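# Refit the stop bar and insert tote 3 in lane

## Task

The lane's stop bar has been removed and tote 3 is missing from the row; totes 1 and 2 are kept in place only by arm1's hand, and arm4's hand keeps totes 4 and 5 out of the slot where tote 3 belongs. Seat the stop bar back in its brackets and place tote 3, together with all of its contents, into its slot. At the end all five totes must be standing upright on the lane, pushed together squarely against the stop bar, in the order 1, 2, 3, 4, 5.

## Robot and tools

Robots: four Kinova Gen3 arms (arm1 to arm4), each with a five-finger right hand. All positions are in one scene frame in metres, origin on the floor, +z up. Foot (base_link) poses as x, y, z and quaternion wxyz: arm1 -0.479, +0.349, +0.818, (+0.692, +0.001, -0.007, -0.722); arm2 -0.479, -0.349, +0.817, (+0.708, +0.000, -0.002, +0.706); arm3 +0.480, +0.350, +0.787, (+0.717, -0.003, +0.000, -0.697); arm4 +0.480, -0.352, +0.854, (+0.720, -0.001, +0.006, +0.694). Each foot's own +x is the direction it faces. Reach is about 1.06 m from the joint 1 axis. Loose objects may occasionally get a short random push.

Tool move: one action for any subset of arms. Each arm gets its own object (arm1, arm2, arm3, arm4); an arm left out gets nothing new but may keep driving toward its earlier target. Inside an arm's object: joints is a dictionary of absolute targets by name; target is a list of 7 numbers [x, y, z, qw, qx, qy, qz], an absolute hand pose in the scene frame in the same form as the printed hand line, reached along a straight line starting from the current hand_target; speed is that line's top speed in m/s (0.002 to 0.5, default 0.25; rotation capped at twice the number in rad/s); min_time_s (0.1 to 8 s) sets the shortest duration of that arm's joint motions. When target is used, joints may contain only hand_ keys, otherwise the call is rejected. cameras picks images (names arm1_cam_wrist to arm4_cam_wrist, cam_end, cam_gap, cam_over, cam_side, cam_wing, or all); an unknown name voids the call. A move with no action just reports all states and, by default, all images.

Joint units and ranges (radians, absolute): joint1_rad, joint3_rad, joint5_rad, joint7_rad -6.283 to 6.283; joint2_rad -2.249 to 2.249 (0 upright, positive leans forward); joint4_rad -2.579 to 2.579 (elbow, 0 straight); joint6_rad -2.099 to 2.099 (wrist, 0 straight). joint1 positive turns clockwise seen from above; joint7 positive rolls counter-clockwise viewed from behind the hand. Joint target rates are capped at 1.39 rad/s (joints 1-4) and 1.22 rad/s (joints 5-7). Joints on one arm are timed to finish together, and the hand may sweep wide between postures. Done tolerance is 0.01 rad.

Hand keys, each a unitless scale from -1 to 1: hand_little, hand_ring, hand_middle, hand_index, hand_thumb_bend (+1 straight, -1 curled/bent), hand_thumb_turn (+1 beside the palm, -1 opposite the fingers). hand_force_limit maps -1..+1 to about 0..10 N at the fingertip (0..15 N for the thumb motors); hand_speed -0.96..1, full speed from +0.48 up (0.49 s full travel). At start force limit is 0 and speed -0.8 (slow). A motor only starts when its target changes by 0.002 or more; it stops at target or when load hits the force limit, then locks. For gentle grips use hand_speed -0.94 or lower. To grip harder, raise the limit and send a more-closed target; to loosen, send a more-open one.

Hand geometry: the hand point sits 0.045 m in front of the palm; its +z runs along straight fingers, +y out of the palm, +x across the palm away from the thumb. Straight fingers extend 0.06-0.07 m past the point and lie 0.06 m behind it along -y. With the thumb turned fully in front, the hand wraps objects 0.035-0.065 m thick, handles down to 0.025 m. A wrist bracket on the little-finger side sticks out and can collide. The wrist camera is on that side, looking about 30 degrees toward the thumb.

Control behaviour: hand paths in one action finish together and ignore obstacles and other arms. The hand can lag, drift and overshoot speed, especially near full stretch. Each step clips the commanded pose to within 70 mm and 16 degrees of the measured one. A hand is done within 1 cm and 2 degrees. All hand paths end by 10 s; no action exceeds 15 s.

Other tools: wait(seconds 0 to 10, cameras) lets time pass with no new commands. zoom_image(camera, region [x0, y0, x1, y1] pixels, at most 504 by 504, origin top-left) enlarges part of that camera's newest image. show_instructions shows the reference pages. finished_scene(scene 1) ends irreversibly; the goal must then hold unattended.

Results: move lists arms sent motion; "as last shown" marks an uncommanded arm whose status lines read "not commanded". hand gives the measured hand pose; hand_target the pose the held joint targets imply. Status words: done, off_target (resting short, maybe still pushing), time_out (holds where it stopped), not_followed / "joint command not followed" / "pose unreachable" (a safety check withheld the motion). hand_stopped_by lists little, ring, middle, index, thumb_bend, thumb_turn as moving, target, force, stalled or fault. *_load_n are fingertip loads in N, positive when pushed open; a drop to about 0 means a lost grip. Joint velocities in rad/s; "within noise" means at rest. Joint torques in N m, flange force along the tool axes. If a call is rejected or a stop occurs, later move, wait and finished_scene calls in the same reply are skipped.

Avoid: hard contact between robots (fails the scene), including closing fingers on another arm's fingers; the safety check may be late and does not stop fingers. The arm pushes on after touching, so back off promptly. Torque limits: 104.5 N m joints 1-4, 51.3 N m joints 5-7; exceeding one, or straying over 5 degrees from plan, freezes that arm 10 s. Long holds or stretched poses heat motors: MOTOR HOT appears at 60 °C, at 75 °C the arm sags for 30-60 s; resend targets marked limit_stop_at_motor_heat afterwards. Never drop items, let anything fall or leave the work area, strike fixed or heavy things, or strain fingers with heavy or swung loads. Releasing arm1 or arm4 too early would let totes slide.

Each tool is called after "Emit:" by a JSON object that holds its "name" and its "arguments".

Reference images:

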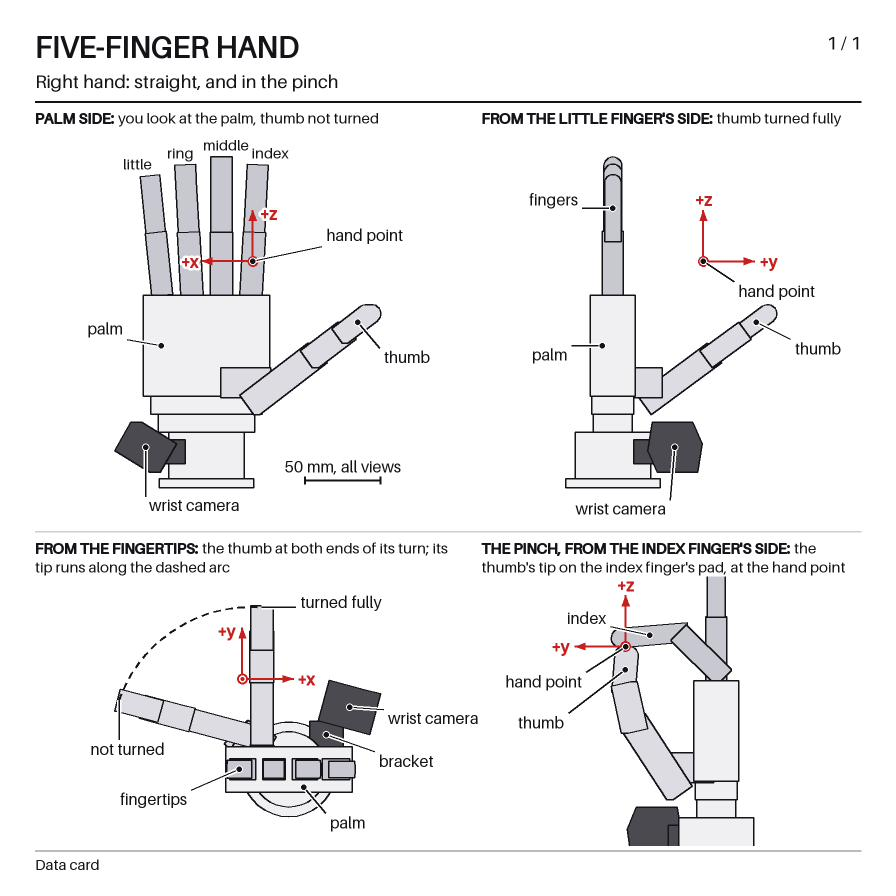

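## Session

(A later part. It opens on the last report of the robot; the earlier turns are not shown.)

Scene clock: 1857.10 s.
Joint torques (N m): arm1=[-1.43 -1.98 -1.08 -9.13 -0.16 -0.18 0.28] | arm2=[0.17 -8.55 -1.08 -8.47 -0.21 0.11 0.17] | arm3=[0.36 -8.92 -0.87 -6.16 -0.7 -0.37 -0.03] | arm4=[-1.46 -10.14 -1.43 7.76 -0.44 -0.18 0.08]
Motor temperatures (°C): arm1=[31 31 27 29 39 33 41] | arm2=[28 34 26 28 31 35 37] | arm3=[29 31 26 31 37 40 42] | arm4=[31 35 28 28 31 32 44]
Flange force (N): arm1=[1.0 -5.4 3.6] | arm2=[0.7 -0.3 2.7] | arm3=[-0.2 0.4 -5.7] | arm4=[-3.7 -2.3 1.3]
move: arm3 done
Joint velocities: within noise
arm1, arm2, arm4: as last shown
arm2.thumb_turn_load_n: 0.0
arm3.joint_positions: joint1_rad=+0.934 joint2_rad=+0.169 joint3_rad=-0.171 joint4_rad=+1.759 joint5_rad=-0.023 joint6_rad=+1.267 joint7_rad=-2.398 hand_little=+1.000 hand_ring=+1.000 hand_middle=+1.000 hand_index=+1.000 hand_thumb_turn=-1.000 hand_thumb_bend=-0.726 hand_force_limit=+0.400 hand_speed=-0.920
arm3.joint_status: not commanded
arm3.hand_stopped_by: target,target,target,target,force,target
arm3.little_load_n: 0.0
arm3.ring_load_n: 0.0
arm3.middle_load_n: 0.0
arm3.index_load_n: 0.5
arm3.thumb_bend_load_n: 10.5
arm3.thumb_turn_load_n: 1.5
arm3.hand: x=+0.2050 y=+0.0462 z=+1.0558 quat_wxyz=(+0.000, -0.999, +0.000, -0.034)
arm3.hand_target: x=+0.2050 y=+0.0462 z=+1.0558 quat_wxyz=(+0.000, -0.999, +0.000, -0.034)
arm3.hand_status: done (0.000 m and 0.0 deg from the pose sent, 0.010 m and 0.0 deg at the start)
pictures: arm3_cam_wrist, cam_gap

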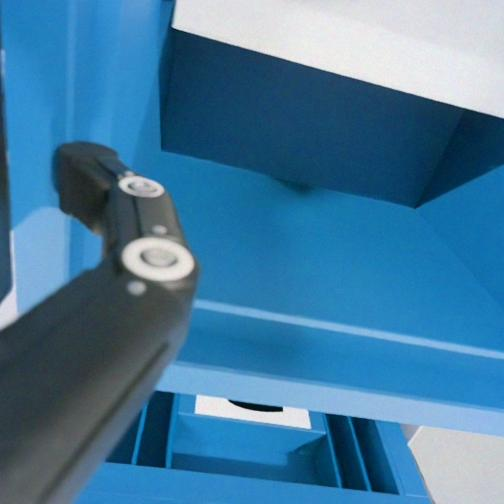

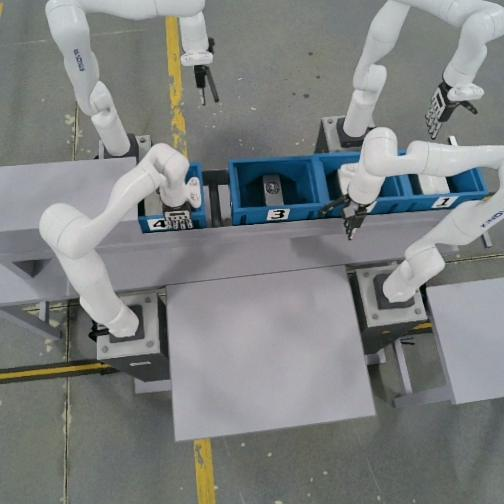

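Emit:
{"name": "move", "arguments": {"arm3": {"target": [0.165, 0.0462, 1.0531, 0, 0.99942, 0, 0.03403], "speed": 0.025}}}

Emit:
{"name": "move", "arguments": {"arm3": {"target": [0.13, 0.0462, 1.0507, 0, 0.99942, 0, 0.03403], "speed": 0.025}, "cameras": ["cam_gap","arm3_cam_wrist","cam_side"]}}

Emit:
{"name": "zoom_image", "arguments": {"camera": "cam_gap", "region": [100, 120, 260, 250]}}

Scene clock: 1863.03 s.
Joint torques (N m): arm1=[-1.49 -1.91 -1.14 -9.1 -0.17 -0.2 0.23] | arm2=[0.2 -8.56 -1.1 -8.49 -0.21 0.14 0.17] | arm3=[0.07 -10.53 -1.27 -6.61 -0.86 -0.5 0.07] | arm4=[-1.46 -10.17 -1.5 7.8 -0.45 -0.15 0.11]
Motor temperatures (°C): arm1=[31 31 27 29 39 33 41] | arm2=[28 34 26 28 31 35 37] | arm3=[29 31 26 31 37 40 42] | arm4=[31 35 28 28 31 32 44]
Flange force (N): arm1=[0.7 -5.5 3.5] | arm2=[0.7 -0.3 2.9] | arm3=[-0.5 -0.1 -4.8] | arm4=[-3.6 -2.0 1.4]
move: arm3 done
Joint velocities: within noise
arm1, arm2, arm4: as last shown
arm2.thumb_bend_load_n: -0.5
arm3.joint_positions: joint1_rad=+0.977 joint2_rad=+0.239 joint3_rad=-0.144 joint4_rad=+1.678 joint5_rad=-0.014 joint6_rad=+1.282 joint7_rad=-2.330 hand_little=+1.000 hand_ring=+1.000 hand_middle=+1.000 hand_index=+1.000 hand_thumb_turn=-1.000 hand_thumb_bend=-0.726 hand_force_limit=+0.400 hand_speed=-0.920
arm3.joint_status: not commanded
arm3.hand_stopped_by: target,target,target,target,force,target
arm3.little_load_n: 0.0
arm3.ring_load_n: 0.0
arm3.middle_load_n: -0.5
arm3.index_load_n: 0.0
arm3.thumb_bend_load_n: 10.5
arm3.thumb_turn_load_n: 1.5
arm3.hand: x=+0.1650 y=+0.0462 z=+1.0531 quat_wxyz=(+0.000, -0.999, +0.000, -0.034)
arm3.hand_target: x=+0.1650 y=+0.0462 z=+1.0531 quat_wxyz=(+0.000, -0.999, +0.000, -0.034)
arm3.hand_status: done (0.000 m and 0.0 deg from the pose sent, 0.040 m and 0.0 deg at the start)
pictures: none

Scene clock: 1864.93 s.
Joint torques (N m): arm1=[-1.48 -1.92 -1.04 -8.99 -0.2 -0.24 0.25] | arm2=[0.21 -8.52 -1.04 -8.51 -0.21 0.12 0.22] | arm3=[0.02 -11.65 -1.27 -6.34 -0.95 -0.47 0.03] | arm4=[-1.41 -10.19 -1.45 7.78 -0.44 -0.15 0.08]
Motor temperatures (°C): arm1=[31 31 27 29 39 33 41] | arm2=[28 34 26 28 31 35 37] | arm3=[29 31 26 31 37 40 42] | arm4=[31 35 28 28 31 32 44]
Flange force (N): arm1=[1.0 -5.5 3.0] | arm2=[0.8 0.0 2.8] | arm3=[-1.2 0.4 -5.4] | arm4=[-3.6 -1.8 1.3]
move: arm3 done
Joint velocities: within noise
arm1, arm2, arm4: as last shown
arm2.ring_load_n: -0.5
arm2.thumb_bend_load_n: 0.0
arm3.joint_positions: joint1_rad=+1.012 joint2_rad=+0.303 joint3_rad=-0.125 joint4_rad=+1.598 joint5_rad=-0.007 joint6_rad=+1.300 joint7_rad=-2.277 hand_little=+1.000 hand_ring=+1.000 hand_middle=+1.000 hand_index=+1.000 hand_thumb_turn=-1.000 hand_thumb_bend=-0.726 hand_force_limit=+0.400 hand_speed=-0.920
arm3.joint_status: not commanded
arm3.hand_stopped_by: target,target,target,target,force,target
arm3.little_load_n: 0.0
arm3.ring_load_n: 0.0
arm3.middle_load_n: 0.0
arm3.index_load_n: 0.0
arm3.thumb_bend_load_n: 10.5
arm3.thumb_turn_load_n: 1.5
arm3.hand: x=+0.1300 y=+0.0462 z=+1.0507 quat_wxyz=(+0.000, -0.999, +0.000, -0.034)
arm3.hand_target: x=+0.1300 y=+0.0462 z=+1.0507 quat_wxyz=(+0.000, -0.999, +0.000, -0.034)
arm3.hand_status: done (0.000 m and 0.0 deg from the pose sent, 0.035 m and 0.0 deg at the start)
pictures: arm3_cam_wrist, cam_gap, cam_side

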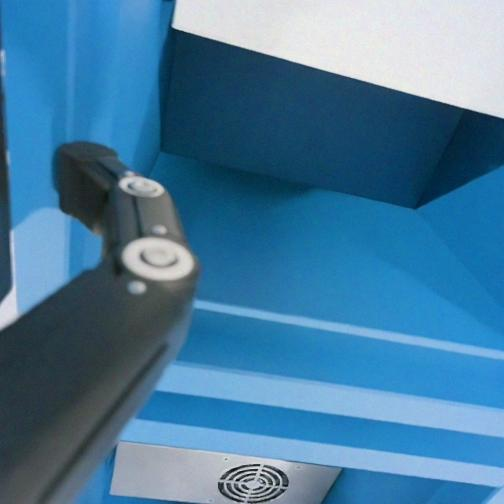

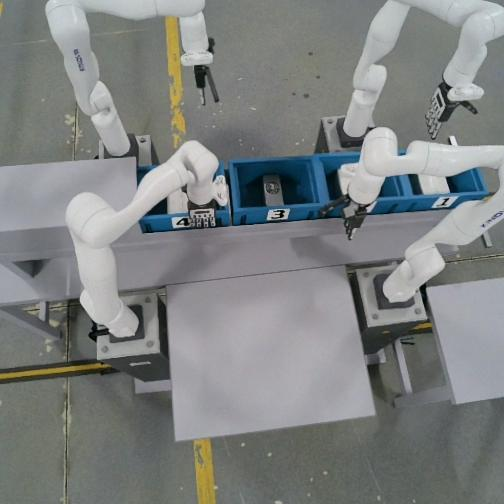

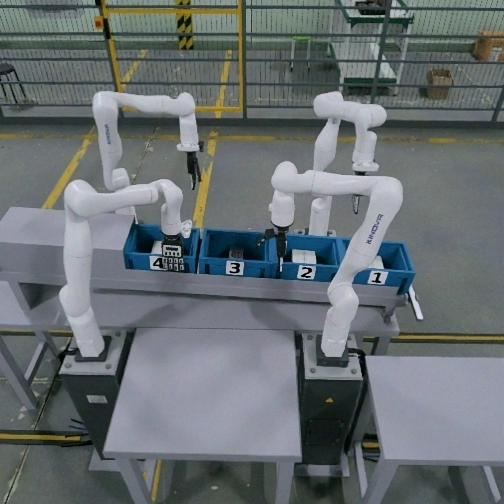

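Scaled by 3.150.

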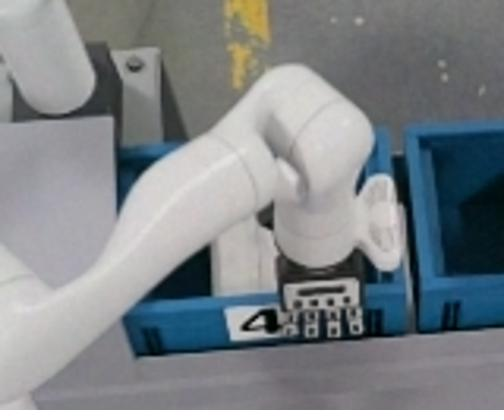

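Emit:
{"name": "zoom_image", "arguments": {"camera": "cam_gap", "region": [205, 150, 255, 240]}}

Emit:
{"name": "zoom_image", "arguments": {"camera": "cam_side", "region": [170, 220, 230, 285]}}

Emit:
{"name": "zoom_image", "arguments": {"camera": "arm3_cam_wrist", "region": [0, 252, 504, 504]}}

Scaled by 5.600.

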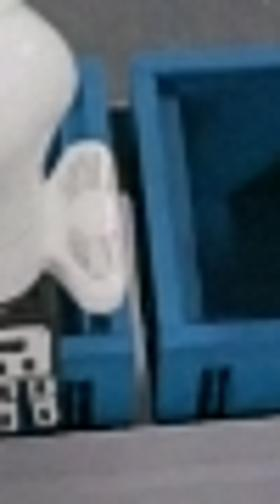

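Scaled by 7.754.

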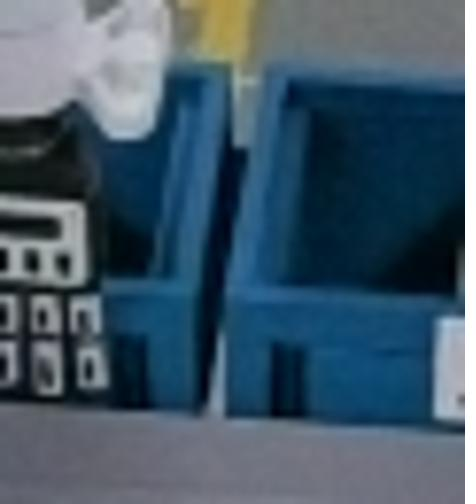

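Scaled by 1.000.

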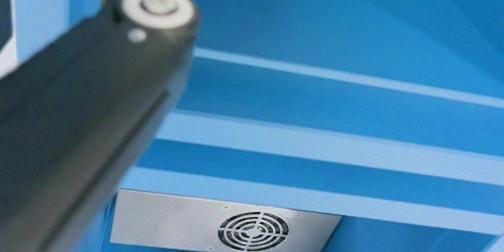

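Emit:
{"name": "move", "arguments": {"arm3": {"target": [0.122, 0.0462, 1.05016, 0, 0.99942, 0, 0.03403], "speed": 0.02}, "cameras": ["cam_gap","arm3_cam_wrist","cam_side"]}}

Emit:
{"name": "zoom_image", "arguments": {"camera": "cam_gap", "region": [205, 150, 255, 240]}}

Emit:
{"name": "zoom_image", "arguments": {"camera": "cam_side", "region": [170, 220, 230, 285]}}

Scene clock: 1872.37 s.
Joint torques (N m): arm1=[-1.42 -1.89 -1.16 -9.16 -0.17 -0.22 0.24] | arm2=[0.18 -8.53 -1.03 -8.49 -0.21 0.15 0.15] | arm3=[0.39 -12.06 -0.91 -6.3 -0.73 -0.27 0.01] | arm4=[-1.47 -10.14 -1.52 7.81 -0.45 -0.18 0.06]
Motor temperatures (°C): arm1=[31 31 27 29 39 33 41] | arm2=[28 34 26 28 31 35 37] | arm3=[29 31 26 31 37 40 42] | arm4=[31 35 28 28 31 32 44]
Flange force (N): arm1=[0.8 -5.6 3.6] | arm2=[0.8 -0.3 2.9] | arm3=[-1.0 1.3 -4.8] | arm4=[-3.7 -2.3 1.4]
move: arm3 done
Joint velocities: within noise
arm1.joint_positions: joint1_rad=-1.870 joint2_rad=-0.190 joint3_rad=+0.522 joint4_rad=+1.723 joint5_rad=+0.089 joint6_rad=+1.597 joint7_rad=-2.884 hand_little=+1.000 hand_ring=+1.000 hand_middle=+1.000 hand_index=+1.000 hand_thumb_turn=-1.000 hand_thumb_bend=+0.700 hand_force_limit=+0.900 hand_speed=-0.800
arm1.joint_status: not commanded
arm1.hand_stopped_by: target,target,target,target,target,target
arm1.little_load_n: 0.0
arm1.ring_load_n: 0.0
arm1.middle_load_n: 0.0
arm1.index_load_n: 0.0
arm1.thumb_bend_load_n: 0.0
arm1.thumb_turn_load_n: 0.0
arm1.hand: x=-0.2000 y=+0.2000 z=+1.2000 quat_wxyz=(+0.000, -0.707, -0.707, +0.000)
arm1.hand_target: x=-0.2000 y=+0.2000 z=+1.2000 quat_wxyz=(+0.000, -0.707, -0.707, +0.000)
arm1.hand_status: not commanded
arm2.joint_positions: joint1_rad=+0.215 joint2_rad=+0.086 joint3_rad=-0.606 joint4_rad=+1.239 joint5_rad=+0.047 joint6_rad=+1.833 joint7_rad=-1.944 hand_little=+1.000 hand_ring=+1.000 hand_middle=+1.000 hand_index=+1.000 hand_thumb_turn=-1.000 hand_thumb_bend=+1.000 hand_force_limit=+0.000 hand_speed=-0.800
arm2.joint_status: not commanded
arm2.hand_stopped_by: target,target,target,target,target,target
arm2.little_load_n: 0.0
arm2.ring_load_n: 0.0
arm2.middle_load_n: 0.0
arm2.index_load_n: 0.0
arm2.thumb_bend_load_n: 0.0
arm2.thumb_turn_load_n: 0.0
arm2.hand: x=-0.6200 y=+0.0000 z=+1.2800 quat_wxyz=(+0.000, +0.707, -0.707, +0.000)
arm2.hand_target: x=-0.6200 y=+0.0000 z=+1.2800 quat_wxyz=(+0.000, +0.707, -0.707, +0.000)
arm2.hand_status: not commanded
arm3.joint_positions: joint1_rad=+1.020 joint2_rad=+0.318 joint3_rad=-0.121 joint4_rad=+1.578 joint5_rad=-0.006 joint6_rad=+1.305 joint7_rad=-2.265 hand_little=+1.000 hand_ring=+1.000 hand_middle=+1.000 hand_index=+1.000 hand_thumb_turn=-1.000 hand_thumb_bend=-0.726 hand_force_limit=+0.400 hand_speed=-0.920
arm3.joint_status: not commanded
arm3.hand_stopped_by: target,target,target,target,force,target
arm3.little_load_n: 0.0
arm3.ring_load_n: 0.0
arm3.middle_load_n: 0.0
arm3.index_load_n: 0.0
arm3.thumb_bend_load_n: 10.5
arm3.thumb_turn_load_n: 1.5
arm3.hand: x=+0.1220 y=+0.0462 z=+1.0502 quat_wxyz=(+0.000, -0.999, +0.000, -0.034)
arm3.hand_target: x=+0.1220 y=+0.0462 z=+1.0502 quat_wxyz=(+0.000, -0.999, +0.000, -0.034)
arm3.hand_status: done (0.000 m and 0.0 deg from the pose sent, 0.008 m and 0.0 deg at the start)
arm4: as last shown
arm4.middle_load_n: -0.5
pictures: arm3_cam_wrist, cam_gap, cam_side

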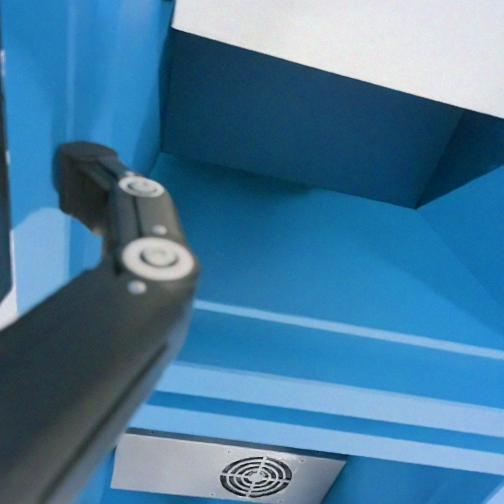

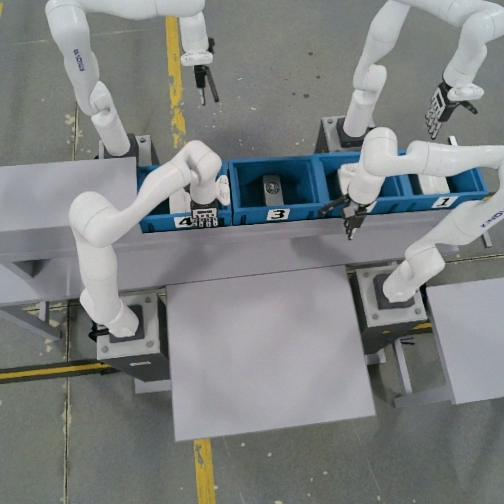

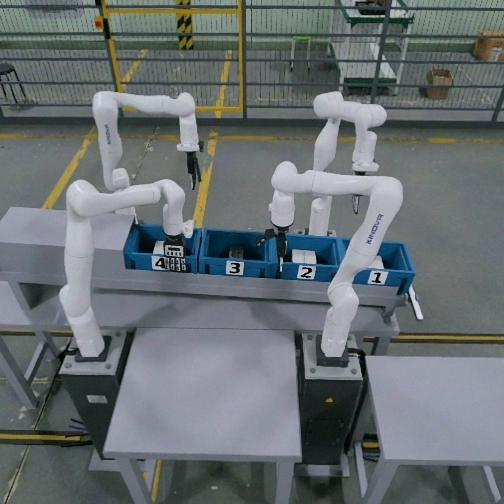

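Scaled by 5.600.

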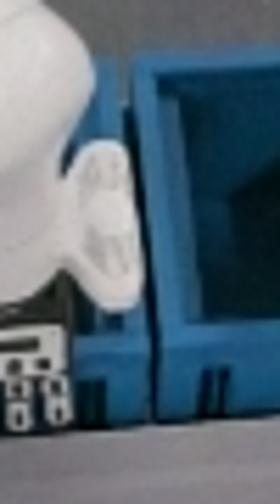

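Scaled by 7.754.

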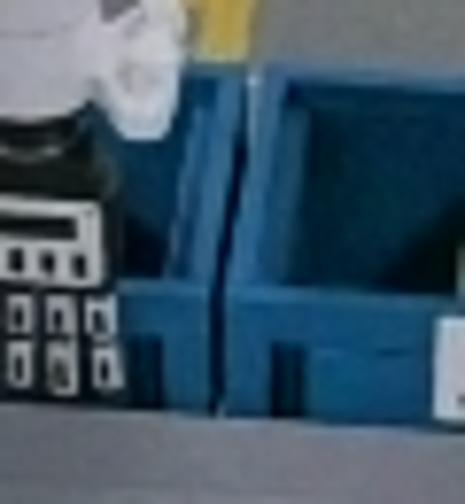

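Emit:
{"name": "move", "arguments": {"arm3": {"target": [0.119, 0.0462, 1.04996, 0, 0.99942, 0, 0.03403], "speed": 0.02}, "cameras": ["cam_gap","arm3_cam_wrist","cam_side"]}}

Emit:
{"name": "zoom_image", "arguments": {"camera": "cam_side", "region": [170, 220, 230, 285]}}

Scene clock: 1876.07 s.
Joint torques (N m): arm1=[-1.47 -1.93 -1.14 -9.13 -0.2 -0.15 0.24] | arm2=[0.26 -8.53 -1.04 -8.47 -0.23 0.13 0.17] | arm3=[0.25 -12.31 -0.96 -6.32 -0.74 -0.22 0.04] | arm4=[-1.4 -10.17 -1.48 7.81 -0.45 -0.15 0.07]
Motor temperatures (°C): arm1=[31 31 27 29 39 33 41] | arm2=[28 34 26 28 31 35 37] | arm3=[29 31 26 31 37 40 42] | arm4=[31 35 28 28 31 32 44]
Flange force (N): arm1=[0.7 -5.5 3.7] | arm2=[0.6 -0.1 2.7] | arm3=[-1.3 1.3 -4.5] | arm4=[-3.6 -1.9 1.4]
move: arm3 done
Joint velocities: within noise
arm1, arm2, arm4: as last shown
arm3.joint_positions: joint1_rad=+1.022 joint2_rad=+0.324 joint3_rad=-0.120 joint4_rad=+1.570 joint5_rad=-0.005 joint6_rad=+1.307 joint7_rad=-2.261 hand_little=+1.000 hand_ring=+1.000 hand_middle=+1.000 hand_index=+1.000 hand_thumb_turn=-1.000 hand_thumb_bend=-0.726 hand_force_limit=+0.400 hand_speed=-0.920
arm3.joint_status: not commanded
arm3.hand_stopped_by: target,target,target,target,force,target
arm3.little_load_n: 0.0
arm3.ring_load_n: 0.0
arm3.middle_load_n: 0.5
arm3.index_load_n: 0.0
arm3.thumb_bend_load_n: 10.5
arm3.thumb_turn_load_n: 1.5
arm3.hand: x=+0.1190 y=+0.0462 z=+1.0500 quat_wxyz=(+0.000, -0.999, +0.000, -0.034)
arm3.hand_target: x=+0.1190 y=+0.0462 z=+1.0500 quat_wxyz=(+0.000, -0.999, +0.000, -0.034)
arm3.hand_status: done (0.000 m and 0.0 deg from the pose sent, 0.003 m and 0.0 deg at the start)
arm4.middle_load_n: 0.0
pictures: arm3_cam_wrist, cam_gap, cam_side

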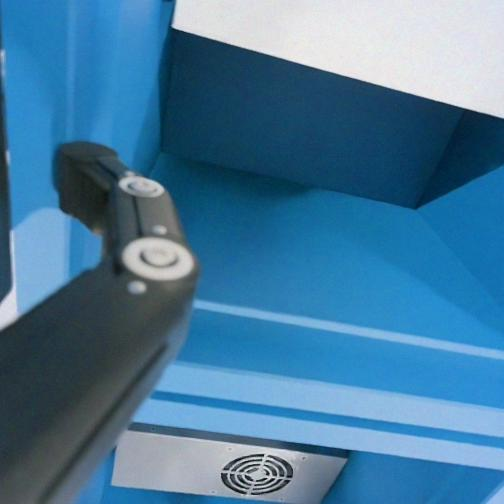

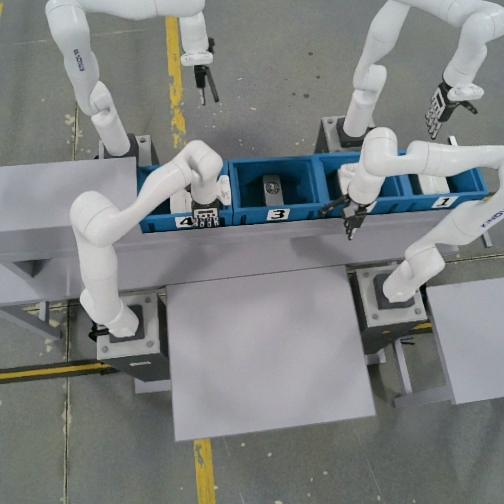

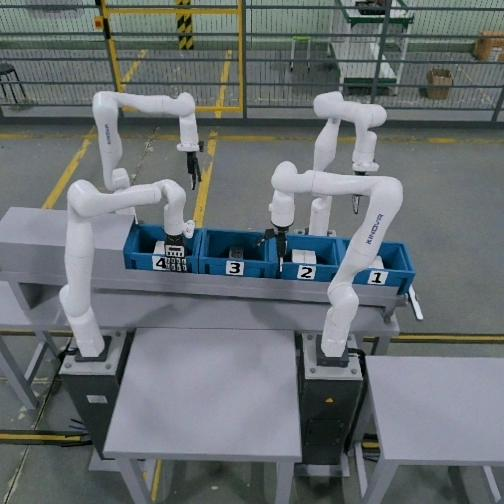

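Scaled by 7.754.

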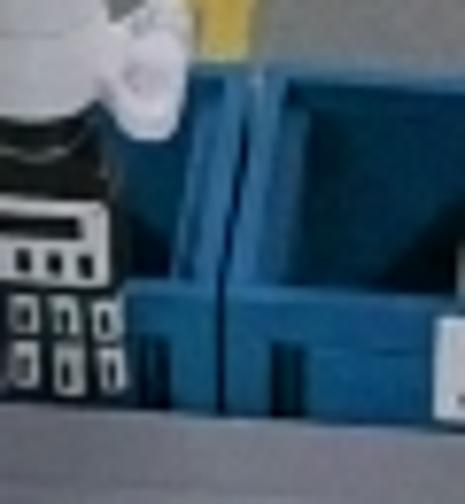

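Emit:
{"name": "move", "arguments": {"arm3": {"target": [0.1175, 0.0462, 1.04986, 0, 0.99942, 0, 0.03403], "speed": 0.01}}}

Emit:
{"name": "move", "arguments": {"arm3": {"target": [0.1165, 0.0462, 1.04979, 0, 0.99942, 0, 0.03403], "speed": 0.01}, "cameras": ["cam_gap","arm3_cam_wrist","cam_side"]}}

Emit:
{"name": "zoom_image", "arguments": {"camera": "cam_side", "region": [170, 220, 230, 285]}}

Scene clock: 1883.23 s.
Joint torques (N m): arm1=[-1.41 -1.97 -1.17 -9 -0.16 -0.17 0.25] | arm2=[0.21 -8.54 -1.08 -8.44 -0.23 0.15 0.15] | arm3=[0.23 -12.19 -1.01 -6.4 -0.78 -0.25 0.02] | arm4=[-1.48 -10.17 -1.49 7.82 -0.47 -0.16 0.05]
Motor temperatures (°C): arm1=[31 31 27 29 39 33 41] | arm2=[28 34 26 28 31 35 37] | arm3=[29 31 26 31 37 40 42] | arm4=[31 35 28 28 31 32 44]
Flange force (N): arm1=[0.6 -5.1 3.2] | arm2=[0.6 -0.2 2.7] | arm3=[-0.9 0.9 -4.5] | arm4=[-3.8 -2.3 1.4]
move: arm3 done
Joint velocities: within noise
arm1, arm2, arm4: as last shown
arm3.joint_positions: joint1_rad=+1.024 joint2_rad=+0.327 joint3_rad=-0.119 joint4_rad=+1.567 joint5_rad=-0.005 joint6_rad=+1.308 joint7_rad=-2.259 hand_little=+1.000 hand_ring=+1.000 hand_middle=+1.000 hand_index=+1.000 hand_thumb_turn=-1.000 hand_thumb_bend=-0.726 hand_force_limit=+0.400 hand_speed=-0.920
arm3.joint_status: not commanded
arm3.hand_stopped_by: target,target,target,target,force,target
arm3.little_load_n: 0.0
arm3.ring_load_n: 0.5
arm3.middle_load_n: 0.0
arm3.index_load_n: 0.0
arm3.thumb_bend_load_n: 10.5
arm3.thumb_turn_load_n: 1.0
arm3.hand: x=+0.1175 y=+0.0462 z=+1.0499 quat_wxyz=(+0.000, -0.999, +0.000, -0.034)
arm3.hand_target: x=+0.1175 y=+0.0462 z=+1.0499 quat_wxyz=(+0.000, -0.999, +0.000, -0.034)
arm3.hand_status: done (0.000 m and 0.0 deg from the pose sent, 0.002 m and 0.0 deg at the start)
pictures: none

Scene clock: 1884.20 s.
Joint torques (N m): arm1=[-1.45 -1.92 -1.14 -9.04 -0.15 -0.24 0.21] | arm2=[0.2 -8.56 -1.07 -8.47 -0.2 0.16 0.16] | arm3=[0.23 -12.31 -1.1 -6.29 -0.8 -0.27 -0.04] | arm4=[-1.44 -10.18 -1.47 7.77 -0.44 -0.18 0.05]
Motor temperatures (°C): arm1=[31 31 27 29 39 33 41] | arm2=[28 34 26 28 31 35 37] | arm3=[29 31 26 31 37 40 42] | arm4=[31 35 28 28 31 32 44]
Flange force (N): arm1=[0.6 -5.3 3.1] | arm2=[0.7 -0.2 2.8] | arm3=[-1.5 1.0 -4.8] | arm4=[-3.7 -2.0 1.3]
move: arm3 done
Joint velocities: within noise
arm1, arm2, arm4: as last shown
arm2.little_load_n: -0.5
arm3.joint_positions: joint1_rad=+1.025 joint2_rad=+0.329 joint3_rad=-0.119 joint4_rad=+1.564 joint5_rad=-0.005 joint6_rad=+1.309 joint7_rad=-2.258 hand_little=+1.000 hand_ring=+1.000 hand_middle=+1.000 hand_index=+1.000 hand_thumb_turn=-1.000 hand_thumb_bend=-0.726 hand_force_limit=+0.400 hand_speed=-0.920
arm3.joint_status: not commanded
arm3.hand_stopped_by: target,target,target,target,force,target
arm3.little_load_n: 0.0
arm3.ring_load_n: 0.0
arm3.middle_load_n: 0.0
arm3.index_load_n: 0.0
arm3.thumb_bend_load_n: 10.5
arm3.thumb_turn_load_n: 1.5
arm3.hand: x=+0.1165 y=+0.0462 z=+1.0498 quat_wxyz=(+0.000, -0.999, +0.000, -0.034)
arm3.hand_target: x=+0.1165 y=+0.0462 z=+1.0498 quat_wxyz=(+0.000, -0.999, +0.000, -0.034)
arm3.hand_status: done (0.000 m and 0.0 deg from the pose sent, 0.001 m and 0.0 deg at the start)
pictures: arm3_cam_wrist, cam_gap, cam_side

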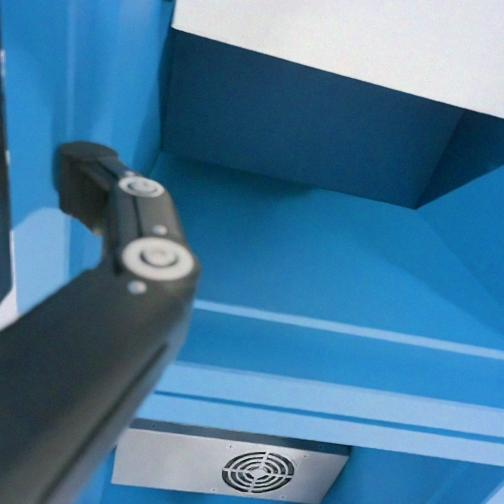

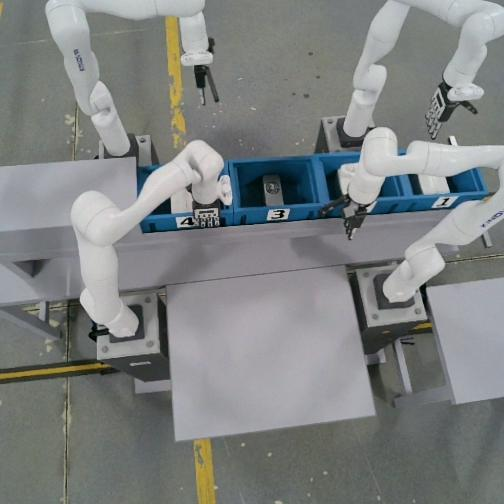

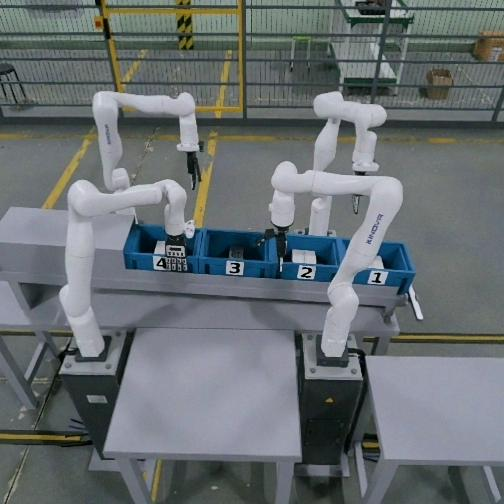

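Scaled by 7.754.

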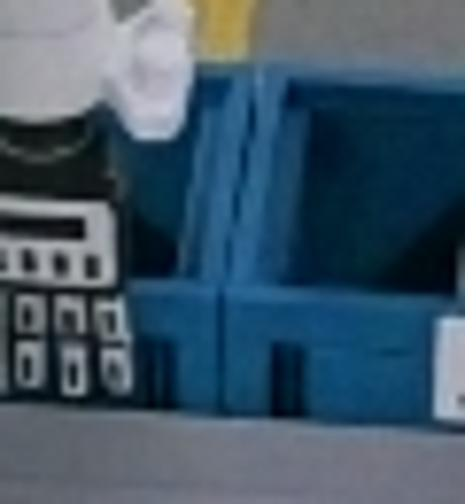

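Emit:
{"name": "zoom_image", "arguments": {"camera": "arm3_cam_wrist", "region": [130, 340, 330, 480]}}

Emit:
{"name": "move", "arguments": {"arm3": {"target": [0.1155, 0.0462, 1.04972, 0, 0.99942, 0, 0.03403], "speed": 0.01}, "cameras": ["arm3_cam_wrist"]}}

Emit:
{"name": "zoom_image", "arguments": {"camera": "arm3_cam_wrist", "region": [130, 340, 330, 480]}}

Scaled by 2.520.

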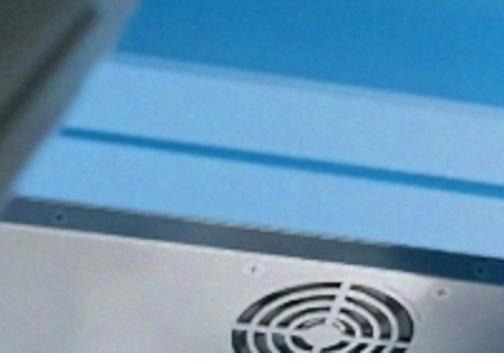

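Scene clock: 1888.97 s.
Joint torques (N m): arm1=[-1.47 -1.83 -1.07 -9.15 -0.17 -0.2 0.29] | arm2=[0.21 -8.51 -1.07 -8.5 -0.2 0.14 0.18] | arm3=[0.22 -12.42 -1.1 -6.31 -0.79 -0.24 -0.01] | arm4=[-1.43 -10.16 -1.43 7.75 -0.43 -0.17 0.07]
Motor temperatures (°C): arm1=[31 31 27 29 39 33 41] | arm2=[28 34 26 28 31 35 37] | arm3=[29 31 26 31 37 40 42] | arm4=[31 35 28 28 31 32 44]
Flange force (N): arm1=[1.2 -5.9 3.6] | arm2=[0.9 -0.2 2.9] | arm3=[-1.5 1.1 -4.6] | arm4=[-3.6 -2.1 1.2]
move: arm3 done
Joint velocities: within noise
arm1, arm2: as last shown
arm1.thumb_turn_load_n: -0.5
arm2.little_load_n: 0.0
arm3.joint_positions: joint1_rad=+1.026 joint2_rad=+0.330 joint3_rad=-0.118 joint4_rad=+1.562 joint5_rad=-0.004 joint6_rad=+1.309 joint7_rad=-2.256 hand_little=+1.000 hand_ring=+1.000 hand_middle=+1.000 hand_index=+1.000 hand_thumb_turn=-1.000 hand_thumb_bend=-0.726 hand_force_limit=+0.400 hand_speed=-0.920
arm3.joint_status: not commanded
arm3.hand_stopped_by: target,target,target,target,force,target
arm3.little_load_n: 0.0
arm3.ring_load_n: 0.0
arm3.middle_load_n: 0.0
arm3.index_load_n: 0.0
arm3.thumb_bend_load_n: 10.5
arm3.thumb_turn_load_n: 1.5
arm3.hand: x=+0.1155 y=+0.0462 z=+1.0497 quat_wxyz=(+0.000, -0.999, +0.000, -0.034)
arm3.hand_target: x=+0.1155 y=+0.0462 z=+1.0497 quat_wxyz=(+0.000, -0.999, +0.000, -0.034)
arm3.hand_status: done (0.000 m and 0.0 deg from the pose sent, 0.001 m and 0.0 deg at the start)
arm4.joint_positions: joint1_rad=-0.613 joint2_rad=+0.316 joint3_rad=+1.930 joint4_rad=-1.531 joint5_rad=+0.303 joint6_rad=-1.508 joint7_rad=-0.222 hand_little=+1.000 hand_ring=+1.000 hand_middle=+1.000 hand_index=+1.000 hand_thumb_turn=+1.000 hand_thumb_bend=+1.000 hand_force_limit=+0.000 hand_speed=-0.800
arm4.joint_status: not commanded
arm4.hand_stopped_by: target,target,target,target,target,target
arm4.little_load_n: 0.0
arm4.ring_load_n: 0.0
arm4.middle_load_n: 0.0
arm4.index_load_n: 0.0
arm4.thumb_bend_load_n: 0.0
arm4.thumb_turn_load_n: 0.0
arm4.hand: x=+0.0600 y=-0.2800 z=+1.2000 quat_wxyz=(+0.000, -0.707, +0.707, +0.000)
arm4.hand_target: x=+0.0600 y=-0.2800 z=+1.2000 quat_wxyz=(+0.000, -0.707, +0.707, +0.000)
arm4.hand_status: not commanded

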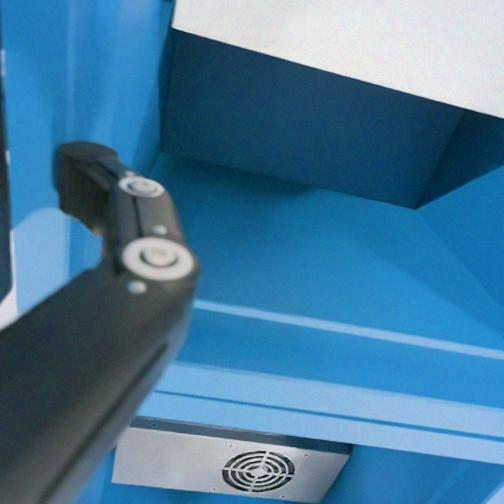

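Scaled by 2.520.

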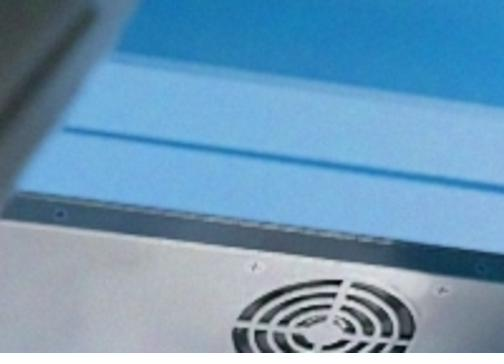

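Emit:
{"name": "move", "arguments": {"arm3": {"target": [0.1146, 0.0462, 1.04966, 0, 0.99942, 0, 0.03403], "speed": 0.01}}}

Emit:
{"name": "move", "arguments": {"arm3": {"target": [0.1141, 0.0462, 1.04962, 0, 0.99942, 0, 0.03403], "speed": 0.01}, "cameras": ["arm3_cam_wrist"]}}

Emit:
{"name": "zoom_image", "arguments": {"camera": "arm3_cam_wrist", "region": [130, 340, 330, 480]}}

Scene clock: 1894.60 s.
Joint torques (N m): arm1=[-1.45 -1.89 -1.09 -9.16 -0.1 -0.17 0.32] | arm2=[0.25 -8.5 -1.06 -8.43 -0.24 0.16 0.14] | arm3=[0.2 -12.37 -1.08 -6.41 -0.85 -0.23 -0.02] | arm4=[-1.39 -10.16 -1.44 7.85 -0.44 -0.14 0.07]
Motor temperatures (°C): arm1=[31 30 27 29 39 33 41] | arm2=[28 34 26 28 31 35 37] | arm3=[29 31 26 31 37 40 42] | arm4=[31 35 28 28 31 32 44]
Flange force (N): arm1=[1.3 -5.7 3.7] | arm2=[0.7 -0.2 2.7] | arm3=[-1.1 0.8 -4.4] | arm4=[-3.5 -2.1 1.4]
move: arm3 done
Joint velocities: within noise
arm1, arm2, arm4: as last shown
arm1.thumb_turn_load_n: 0.0
arm3.joint_positions: joint1_rad=+1.027 joint2_rad=+0.332 joint3_rad=-0.118 joint4_rad=+1.559 joint5_rad=-0.004 joint6_rad=+1.310 joint7_rad=-2.255 hand_little=+1.000 hand_ring=+1.000 hand_middle=+1.000 hand_index=+1.000 hand_thumb_turn=-1.000 hand_thumb_bend=-0.726 hand_force_limit=+0.400 hand_speed=-0.920
arm3.joint_status: not commanded
arm3.hand_stopped_by: target,target,target,target,force,target
arm3.little_load_n: 0.0
arm3.ring_load_n: 0.0
arm3.middle_load_n: 0.0
arm3.index_load_n: 0.0
arm3.thumb_bend_load_n: 10.5
arm3.thumb_turn_load_n: 1.5
arm3.hand: x=+0.1146 y=+0.0462 z=+1.0497 quat_wxyz=(+0.000, -0.999, +0.000, -0.034)
arm3.hand_target: x=+0.1146 y=+0.0462 z=+1.0497 quat_wxyz=(+0.000, -0.999, +0.000, -0.034)
arm3.hand_status: done (0.000 m and 0.0 deg from the pose sent, 0.001 m and 0.0 deg at the start)
pictures: none

Scene clock: 1895.57 s.
Joint torques (N m): arm1=[-1.44 -1.84 -1.15 -9.12 -0.13 -0.18 0.25] | arm2=[0.19 -8.49 -1.08 -8.51 -0.2 0.16 0.16] | arm3=[1.27 -11.38 -0.05 -7.56 0.07 -1.87 0.02] | arm4=[-1.48 -10.13 -1.5 7.79 -0.42 -0.18 0.1]
Motor temperatures (°C): arm1=[31 30 27 29 39 33 41] | arm2=[28 34 26 28 31 35 37] | arm3=[29 31 26 31 37 40 42] | arm4=[31 35 28 28 31 32 44]
Flange force (N): arm1=[0.9 -5.7 3.6] | arm2=[1.0 -0.4 3.0] | arm3=[4.2 0.3 -7.2] | arm4=[-3.7 -2.3 1.4]
move: arm3 done
Joint velocities: within noise
arm1, arm2, arm4: as last shown
arm1.index_load_n: 0.5
arm2.middle_load_n: -0.5
arm3.joint_positions: joint1_rad=+1.027 joint2_rad=+0.333 joint3_rad=-0.118 joint4_rad=+1.558 joint5_rad=-0.004 joint6_rad=+1.310 joint7_rad=-2.254 hand_little=+1.000 hand_ring=+1.000 hand_middle=+1.000 hand_index=+1.000 hand_thumb_turn=-1.000 hand_thumb_bend=-0.726 hand_force_limit=+0.400 hand_speed=-0.920
arm3.joint_status: not commanded
arm3.hand_stopped_by: target,target,target,target,force,target
arm3.little_load_n: 0.0
arm3.ring_load_n: 0.0
arm3.middle_load_n: 0.0
arm3.index_load_n: 0.0
arm3.thumb_bend_load_n: 10.5
arm3.thumb_turn_load_n: 1.0
arm3.hand: x=+0.1141 y=+0.0462 z=+1.0496 quat_wxyz=(+0.000, -0.999, +0.000, -0.034)
arm3.hand_target: x=+0.1141 y=+0.0462 z=+1.0496 quat_wxyz=(+0.000, -0.999, +0.000, -0.034)
arm3.hand_status: done (0.000 m and 0.0 deg from the pose sent, 0.001 m and 0.0 deg at the start)

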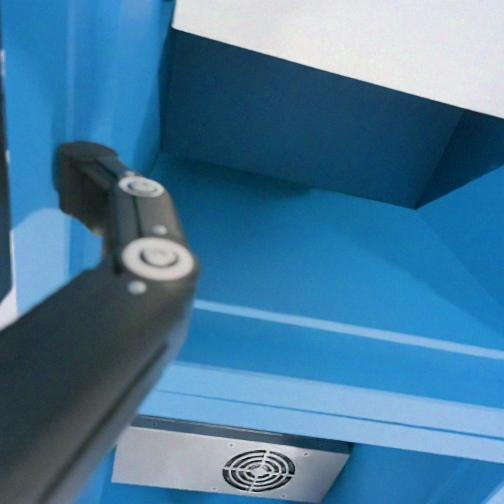

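Scaled by 2.520.

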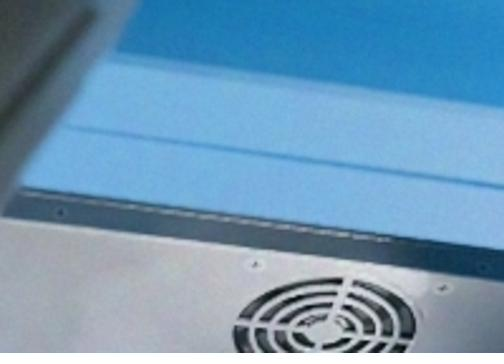

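Emit:
{"name": "move", "arguments": {"arm3": {"joints": {"hand_thumb_bend": 0.7, "hand_force_limit": 0.9, "hand_speed": -0.8}}, "cameras": ["arm3_cam_wrist"]}}

Emit:
{"name": "zoom_image", "arguments": {"camera": "arm3_cam_wrist", "region": [130, 340, 330, 480]}}

Emit:
{"name": "move", "arguments": {"arm3": {"target": [0.1146, 0.048, 1.0500, 0, 0.99942, 0, 0.03403], "speed": 0.01}}}

Emit:
{"name": "move", "arguments": {"arm3": {"target": [0.1146, 0.048, 1.08, 0, 0.99942, 0, 0.03403], "speed": 0.05}, "cameras": ["arm3_cam_wrist","cam_side"]}}

Scene clock: 1905.20 s.
Joint torques (N m): arm1=[-1.44 -1.83 -1.1 -9.08 -0.15 -0.19 0.24] | arm2=[0.15 -8.52 -1.05 -8.47 -0.25 0.13 0.18] | arm3=[0.6 -11.91 -0.71 -7.07 -0.41 -1.06 -0.02] | arm4=[-1.43 -10.13 -1.44 7.77 -0.44 -0.18 0.06]
Motor temperatures (°C): arm1=[31 30 27 29 39 33 41] | arm2=[28 34 26 28 31 35 37] | arm3=[28 31 26 31 37 40 42] | arm4=[31 34 27 28 31 32 44]
Flange force (N): arm1=[0.9 -5.7 3.4] | arm2=[0.7 -0.3 2.8] | arm3=[1.5 0.1 -5.6] | arm4=[-3.7 -2.2 1.3]
move: arm3 done
Joint velocities: within noise
arm1, arm2, arm4: as last shown
arm1.index_load_n: 0.0
arm2.middle_load_n: 0.0
arm3.joint_positions: joint1_rad=+1.027 joint2_rad=+0.333 joint3_rad=-0.118 joint4_rad=+1.558 joint5_rad=-0.004 joint6_rad=+1.310 joint7_rad=-2.254 hand_little=+1.000 hand_ring=+1.000 hand_middle=+1.000 hand_index=+1.000 hand_thumb_turn=-1.000 hand_thumb_bend=+0.700 hand_force_limit=+0.900 hand_speed=-0.800
arm3.joint_status: all done
arm3.hand_stopped_by: target,target,target,target,target,target
arm3.little_load_n: 0.0
arm3.ring_load_n: 0.0
arm3.middle_load_n: 0.5
arm3.index_load_n: 0.0
arm3.thumb_bend_load_n: 0.0
arm3.thumb_turn_load_n: 0.0
arm3.hand: x=+0.1141 y=+0.0462 z=+1.0496 quat_wxyz=(+0.000, -0.999, +0.000, -0.034)
arm3.hand_target: x=+0.1141 y=+0.0462 z=+1.0496 quat_wxyz=(+0.000, -0.999, +0.000, -0.034)
arm3.hand_status: not commanded
arm4.little_load_n: -0.5

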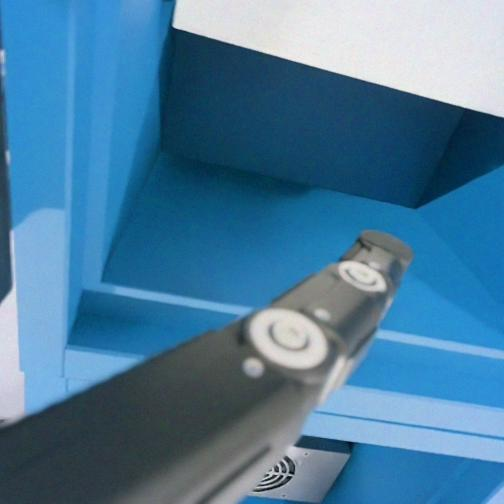

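Scaled by 2.520.

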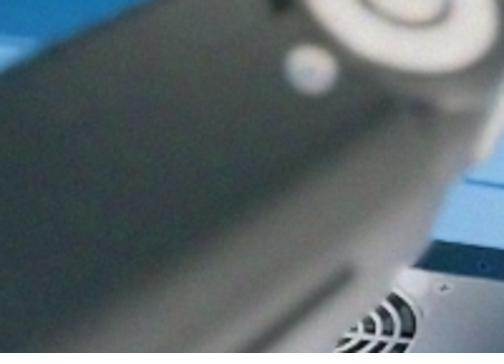

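Scene clock: 1906.17 s.
Joint torques (N m): arm1=[-1.46 -1.89 -1.12 -9.01 -0.18 -0.17 0.3] | arm2=[0.19 -8.56 -1.06 -8.45 -0.24 0.13 0.19] | arm3=[0.98 -12.15 -0.36 -6.23 -0.14 -0.27 -0.1] | arm4=[-1.44 -10.15 -1.52 7.75 -0.42 -0.19 0.09]
Motor temperatures (°C): arm1=[31 30 27 29 39 33 41] | arm2=[28 34 26 28 31 35 37] | arm3=[28 31 26 31 37 40 42] | arm4=[31 34 27 28 31 32 44]
Flange force (N): arm1=[0.9 -5.5 3.3] | arm2=[0.6 -0.1 2.6] | arm3=[-0.2 2.2 -5.1] | arm4=[-3.6 -1.9 1.3]
move: arm3 done
Joint velocities: within noise
arm1.joint_positions: joint1_rad=-1.870 joint2_rad=-0.190 joint3_rad=+0.522 joint4_rad=+1.723 joint5_rad=+0.089 joint6_rad=+1.597 joint7_rad=-2.884 hand_little=+1.000 hand_ring=+1.000 hand_middle=+1.000 hand_index=+1.000 hand_thumb_turn=-1.000 hand_thumb_bend=+0.700 hand_force_limit=+0.900 hand_speed=-0.800
arm1.joint_status: not commanded
arm1.hand_stopped_by: target,target,target,target,target,target
arm1.little_load_n: 0.0
arm1.ring_load_n: 0.0
arm1.middle_load_n: 0.0
arm1.index_load_n: 0.0
arm1.thumb_bend_load_n: 0.0
arm1.thumb_turn_load_n: 0.0
arm1.hand: x=-0.2000 y=+0.2000 z=+1.2000 quat_wxyz=(+0.000, -0.707, -0.707, +0.000)
arm1.hand_target: x=-0.2000 y=+0.2000 z=+1.2000 quat_wxyz=(+0.000, -0.707, -0.707, +0.000)
arm1.hand_status: not commanded
arm2.joint_positions: joint1_rad=+0.215 joint2_rad=+0.086 joint3_rad=-0.606 joint4_rad=+1.239 joint5_rad=+0.047 joint6_rad=+1.833 joint7_rad=-1.944 hand_little=+1.000 hand_ring=+1.000 hand_middle=+1.000 hand_index=+1.000 hand_thumb_turn=-1.000 hand_thumb_bend=+1.000 hand_force_limit=+0.000 hand_speed=-0.800
arm2.joint_status: not commanded
arm2.hand_stopped_by: target,target,target,target,target,target
arm2.little_load_n: 0.0
arm2.ring_load_n: 0.0
arm2.middle_load_n: 0.0
arm2.index_load_n: 0.0
arm2.thumb_bend_load_n: 0.5
arm2.thumb_turn_load_n: 0.0
arm2.hand: x=-0.6200 y=+0.0000 z=+1.2800 quat_wxyz=(+0.000, +0.707, -0.707, +0.000)
arm2.hand_target: x=-0.6200 y=+0.0000 z=+1.2800 quat_wxyz=(+0.000, +0.707, -0.707, +0.000)
arm2.hand_status: not commanded
arm3.joint_positions: joint1_rad=+1.030 joint2_rad=+0.330 joint3_rad=-0.117 joint4_rad=+1.562 joint5_rad=-0.005 joint6_rad=+1.310 joint7_rad=-2.251 hand_little=+1.000 hand_ring=+1.000 hand_middle=+1.000 hand_index=+1.000 hand_thumb_turn=-1.000 hand_thumb_bend=+0.700 hand_force_limit=+0.900 hand_speed=-0.800
arm3.joint_status: not commanded
arm3.hand_stopped_by: target,target,target,target,target,target
arm3.little_load_n: 0.0
arm3.ring_load_n: 0.0
arm3.middle_load_n: 0.0
arm3.index_load_n: 0.0
arm3.thumb_bend_load_n: 0.0
arm3.thumb_turn_load_n: 0.0
arm3.hand: x=+0.1146 y=+0.0480 z=+1.0500 quat_wxyz=(+0.000, -0.999, +0.000, -0.034)
arm3.hand_target: x=+0.1146 y=+0.0480 z=+1.0500 quat_wxyz=(+0.000, -0.999, +0.000, -0.034)
arm3.hand_status: done (0.000 m and 0.0 deg from the pose sent, 0.002 m and 0.0 deg at the start)
arm4: as last shown
arm4.little_load_n: 0.0
pictures: none

Scene clock: 1907.27 s.
Joint torques (N m): arm1=[-1.41 -1.9 -1.1 -9.11 -0.15 -0.18 0.21] | arm2=[0.22 -8.55 -1.05 -8.47 -0.22 0.15 0.19] | arm3=[0.96 -11.94 -0.26 -6.43 -0.21 -0.29 -0.09] | arm4=[-1.52 -10.16 -1.41 7.76 -0.46 -0.16 0.12]
Motor temperatures (°C): arm1=[31 30 27 29 39 33 41] | arm2=[28 34 26 28 31 35 37] | arm3=[28 31 26 31 37 40 42] | arm4=[31 34 27 28 31 32 44]
Flange force (N): arm1=[0.8 -5.5 3.5] | arm2=[0.7 -0.1 2.8] | arm3=[0.0 2.1 -5.2] | arm4=[-3.7 -2.4 1.3]
move: arm3 done
Joint velocities: within noise
arm1, arm2, arm4: as last shown
arm2.index_load_n: 0.5
arm2.thumb_bend_load_n: 0.0
arm2.thumb_turn_load_n: -0.5
arm3.joint_positions: joint1_rad=+1.028 joint2_rad=+0.310 joint3_rad=-0.116 joint4_rad=+1.490 joint5_rad=-0.007 joint6_rad=+1.401 joint7_rad=-2.252 hand_little=+1.000 hand_ring=+1.000 hand_middle=+1.000 hand_index=+1.000 hand_thumb_turn=-1.000 hand_thumb_bend=+0.700 hand_force_limit=+0.900 hand_speed=-0.800
arm3.joint_status: not commanded
arm3.hand_stopped_by: target,target,target,target,target,target
arm3.little_load_n: 0.0
arm3.ring_load_n: 0.0
arm3.middle_load_n: 0.0
arm3.index_load_n: 0.0
arm3.thumb_bend_load_n: 0.0
arm3.thumb_turn_load_n: 0.0
arm3.hand: x=+0.1146 y=+0.0480 z=+1.0800 quat_wxyz=(+0.000, -0.999, +0.000, -0.034)
arm3.hand_target: x=+0.1146 y=+0.0480 z=+1.0800 quat_wxyz=(+0.000, -0.999, +0.000, -0.034)
arm3.hand_status: done (0.000 m and 0.0 deg from the pose sent, 0.030 m and 0.0 deg at the start)
arm4.thumb_turn_load_n: -0.5

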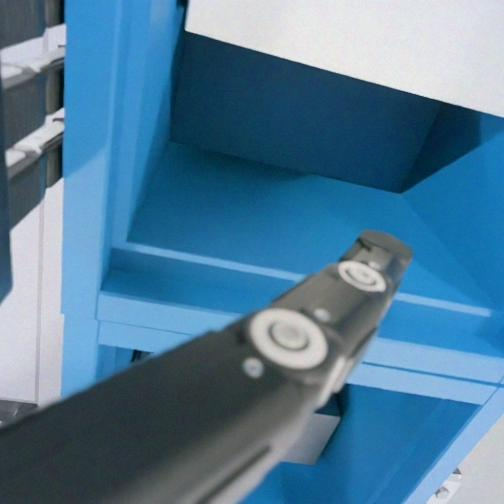

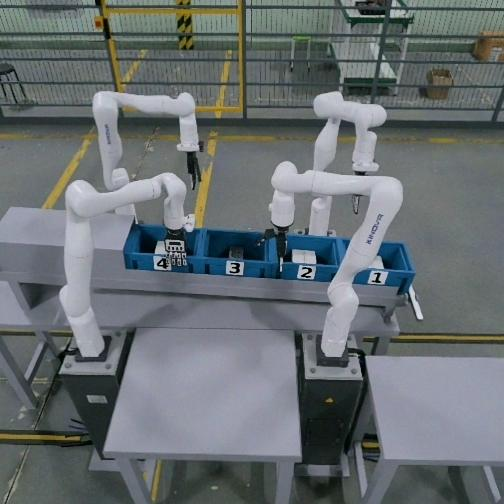

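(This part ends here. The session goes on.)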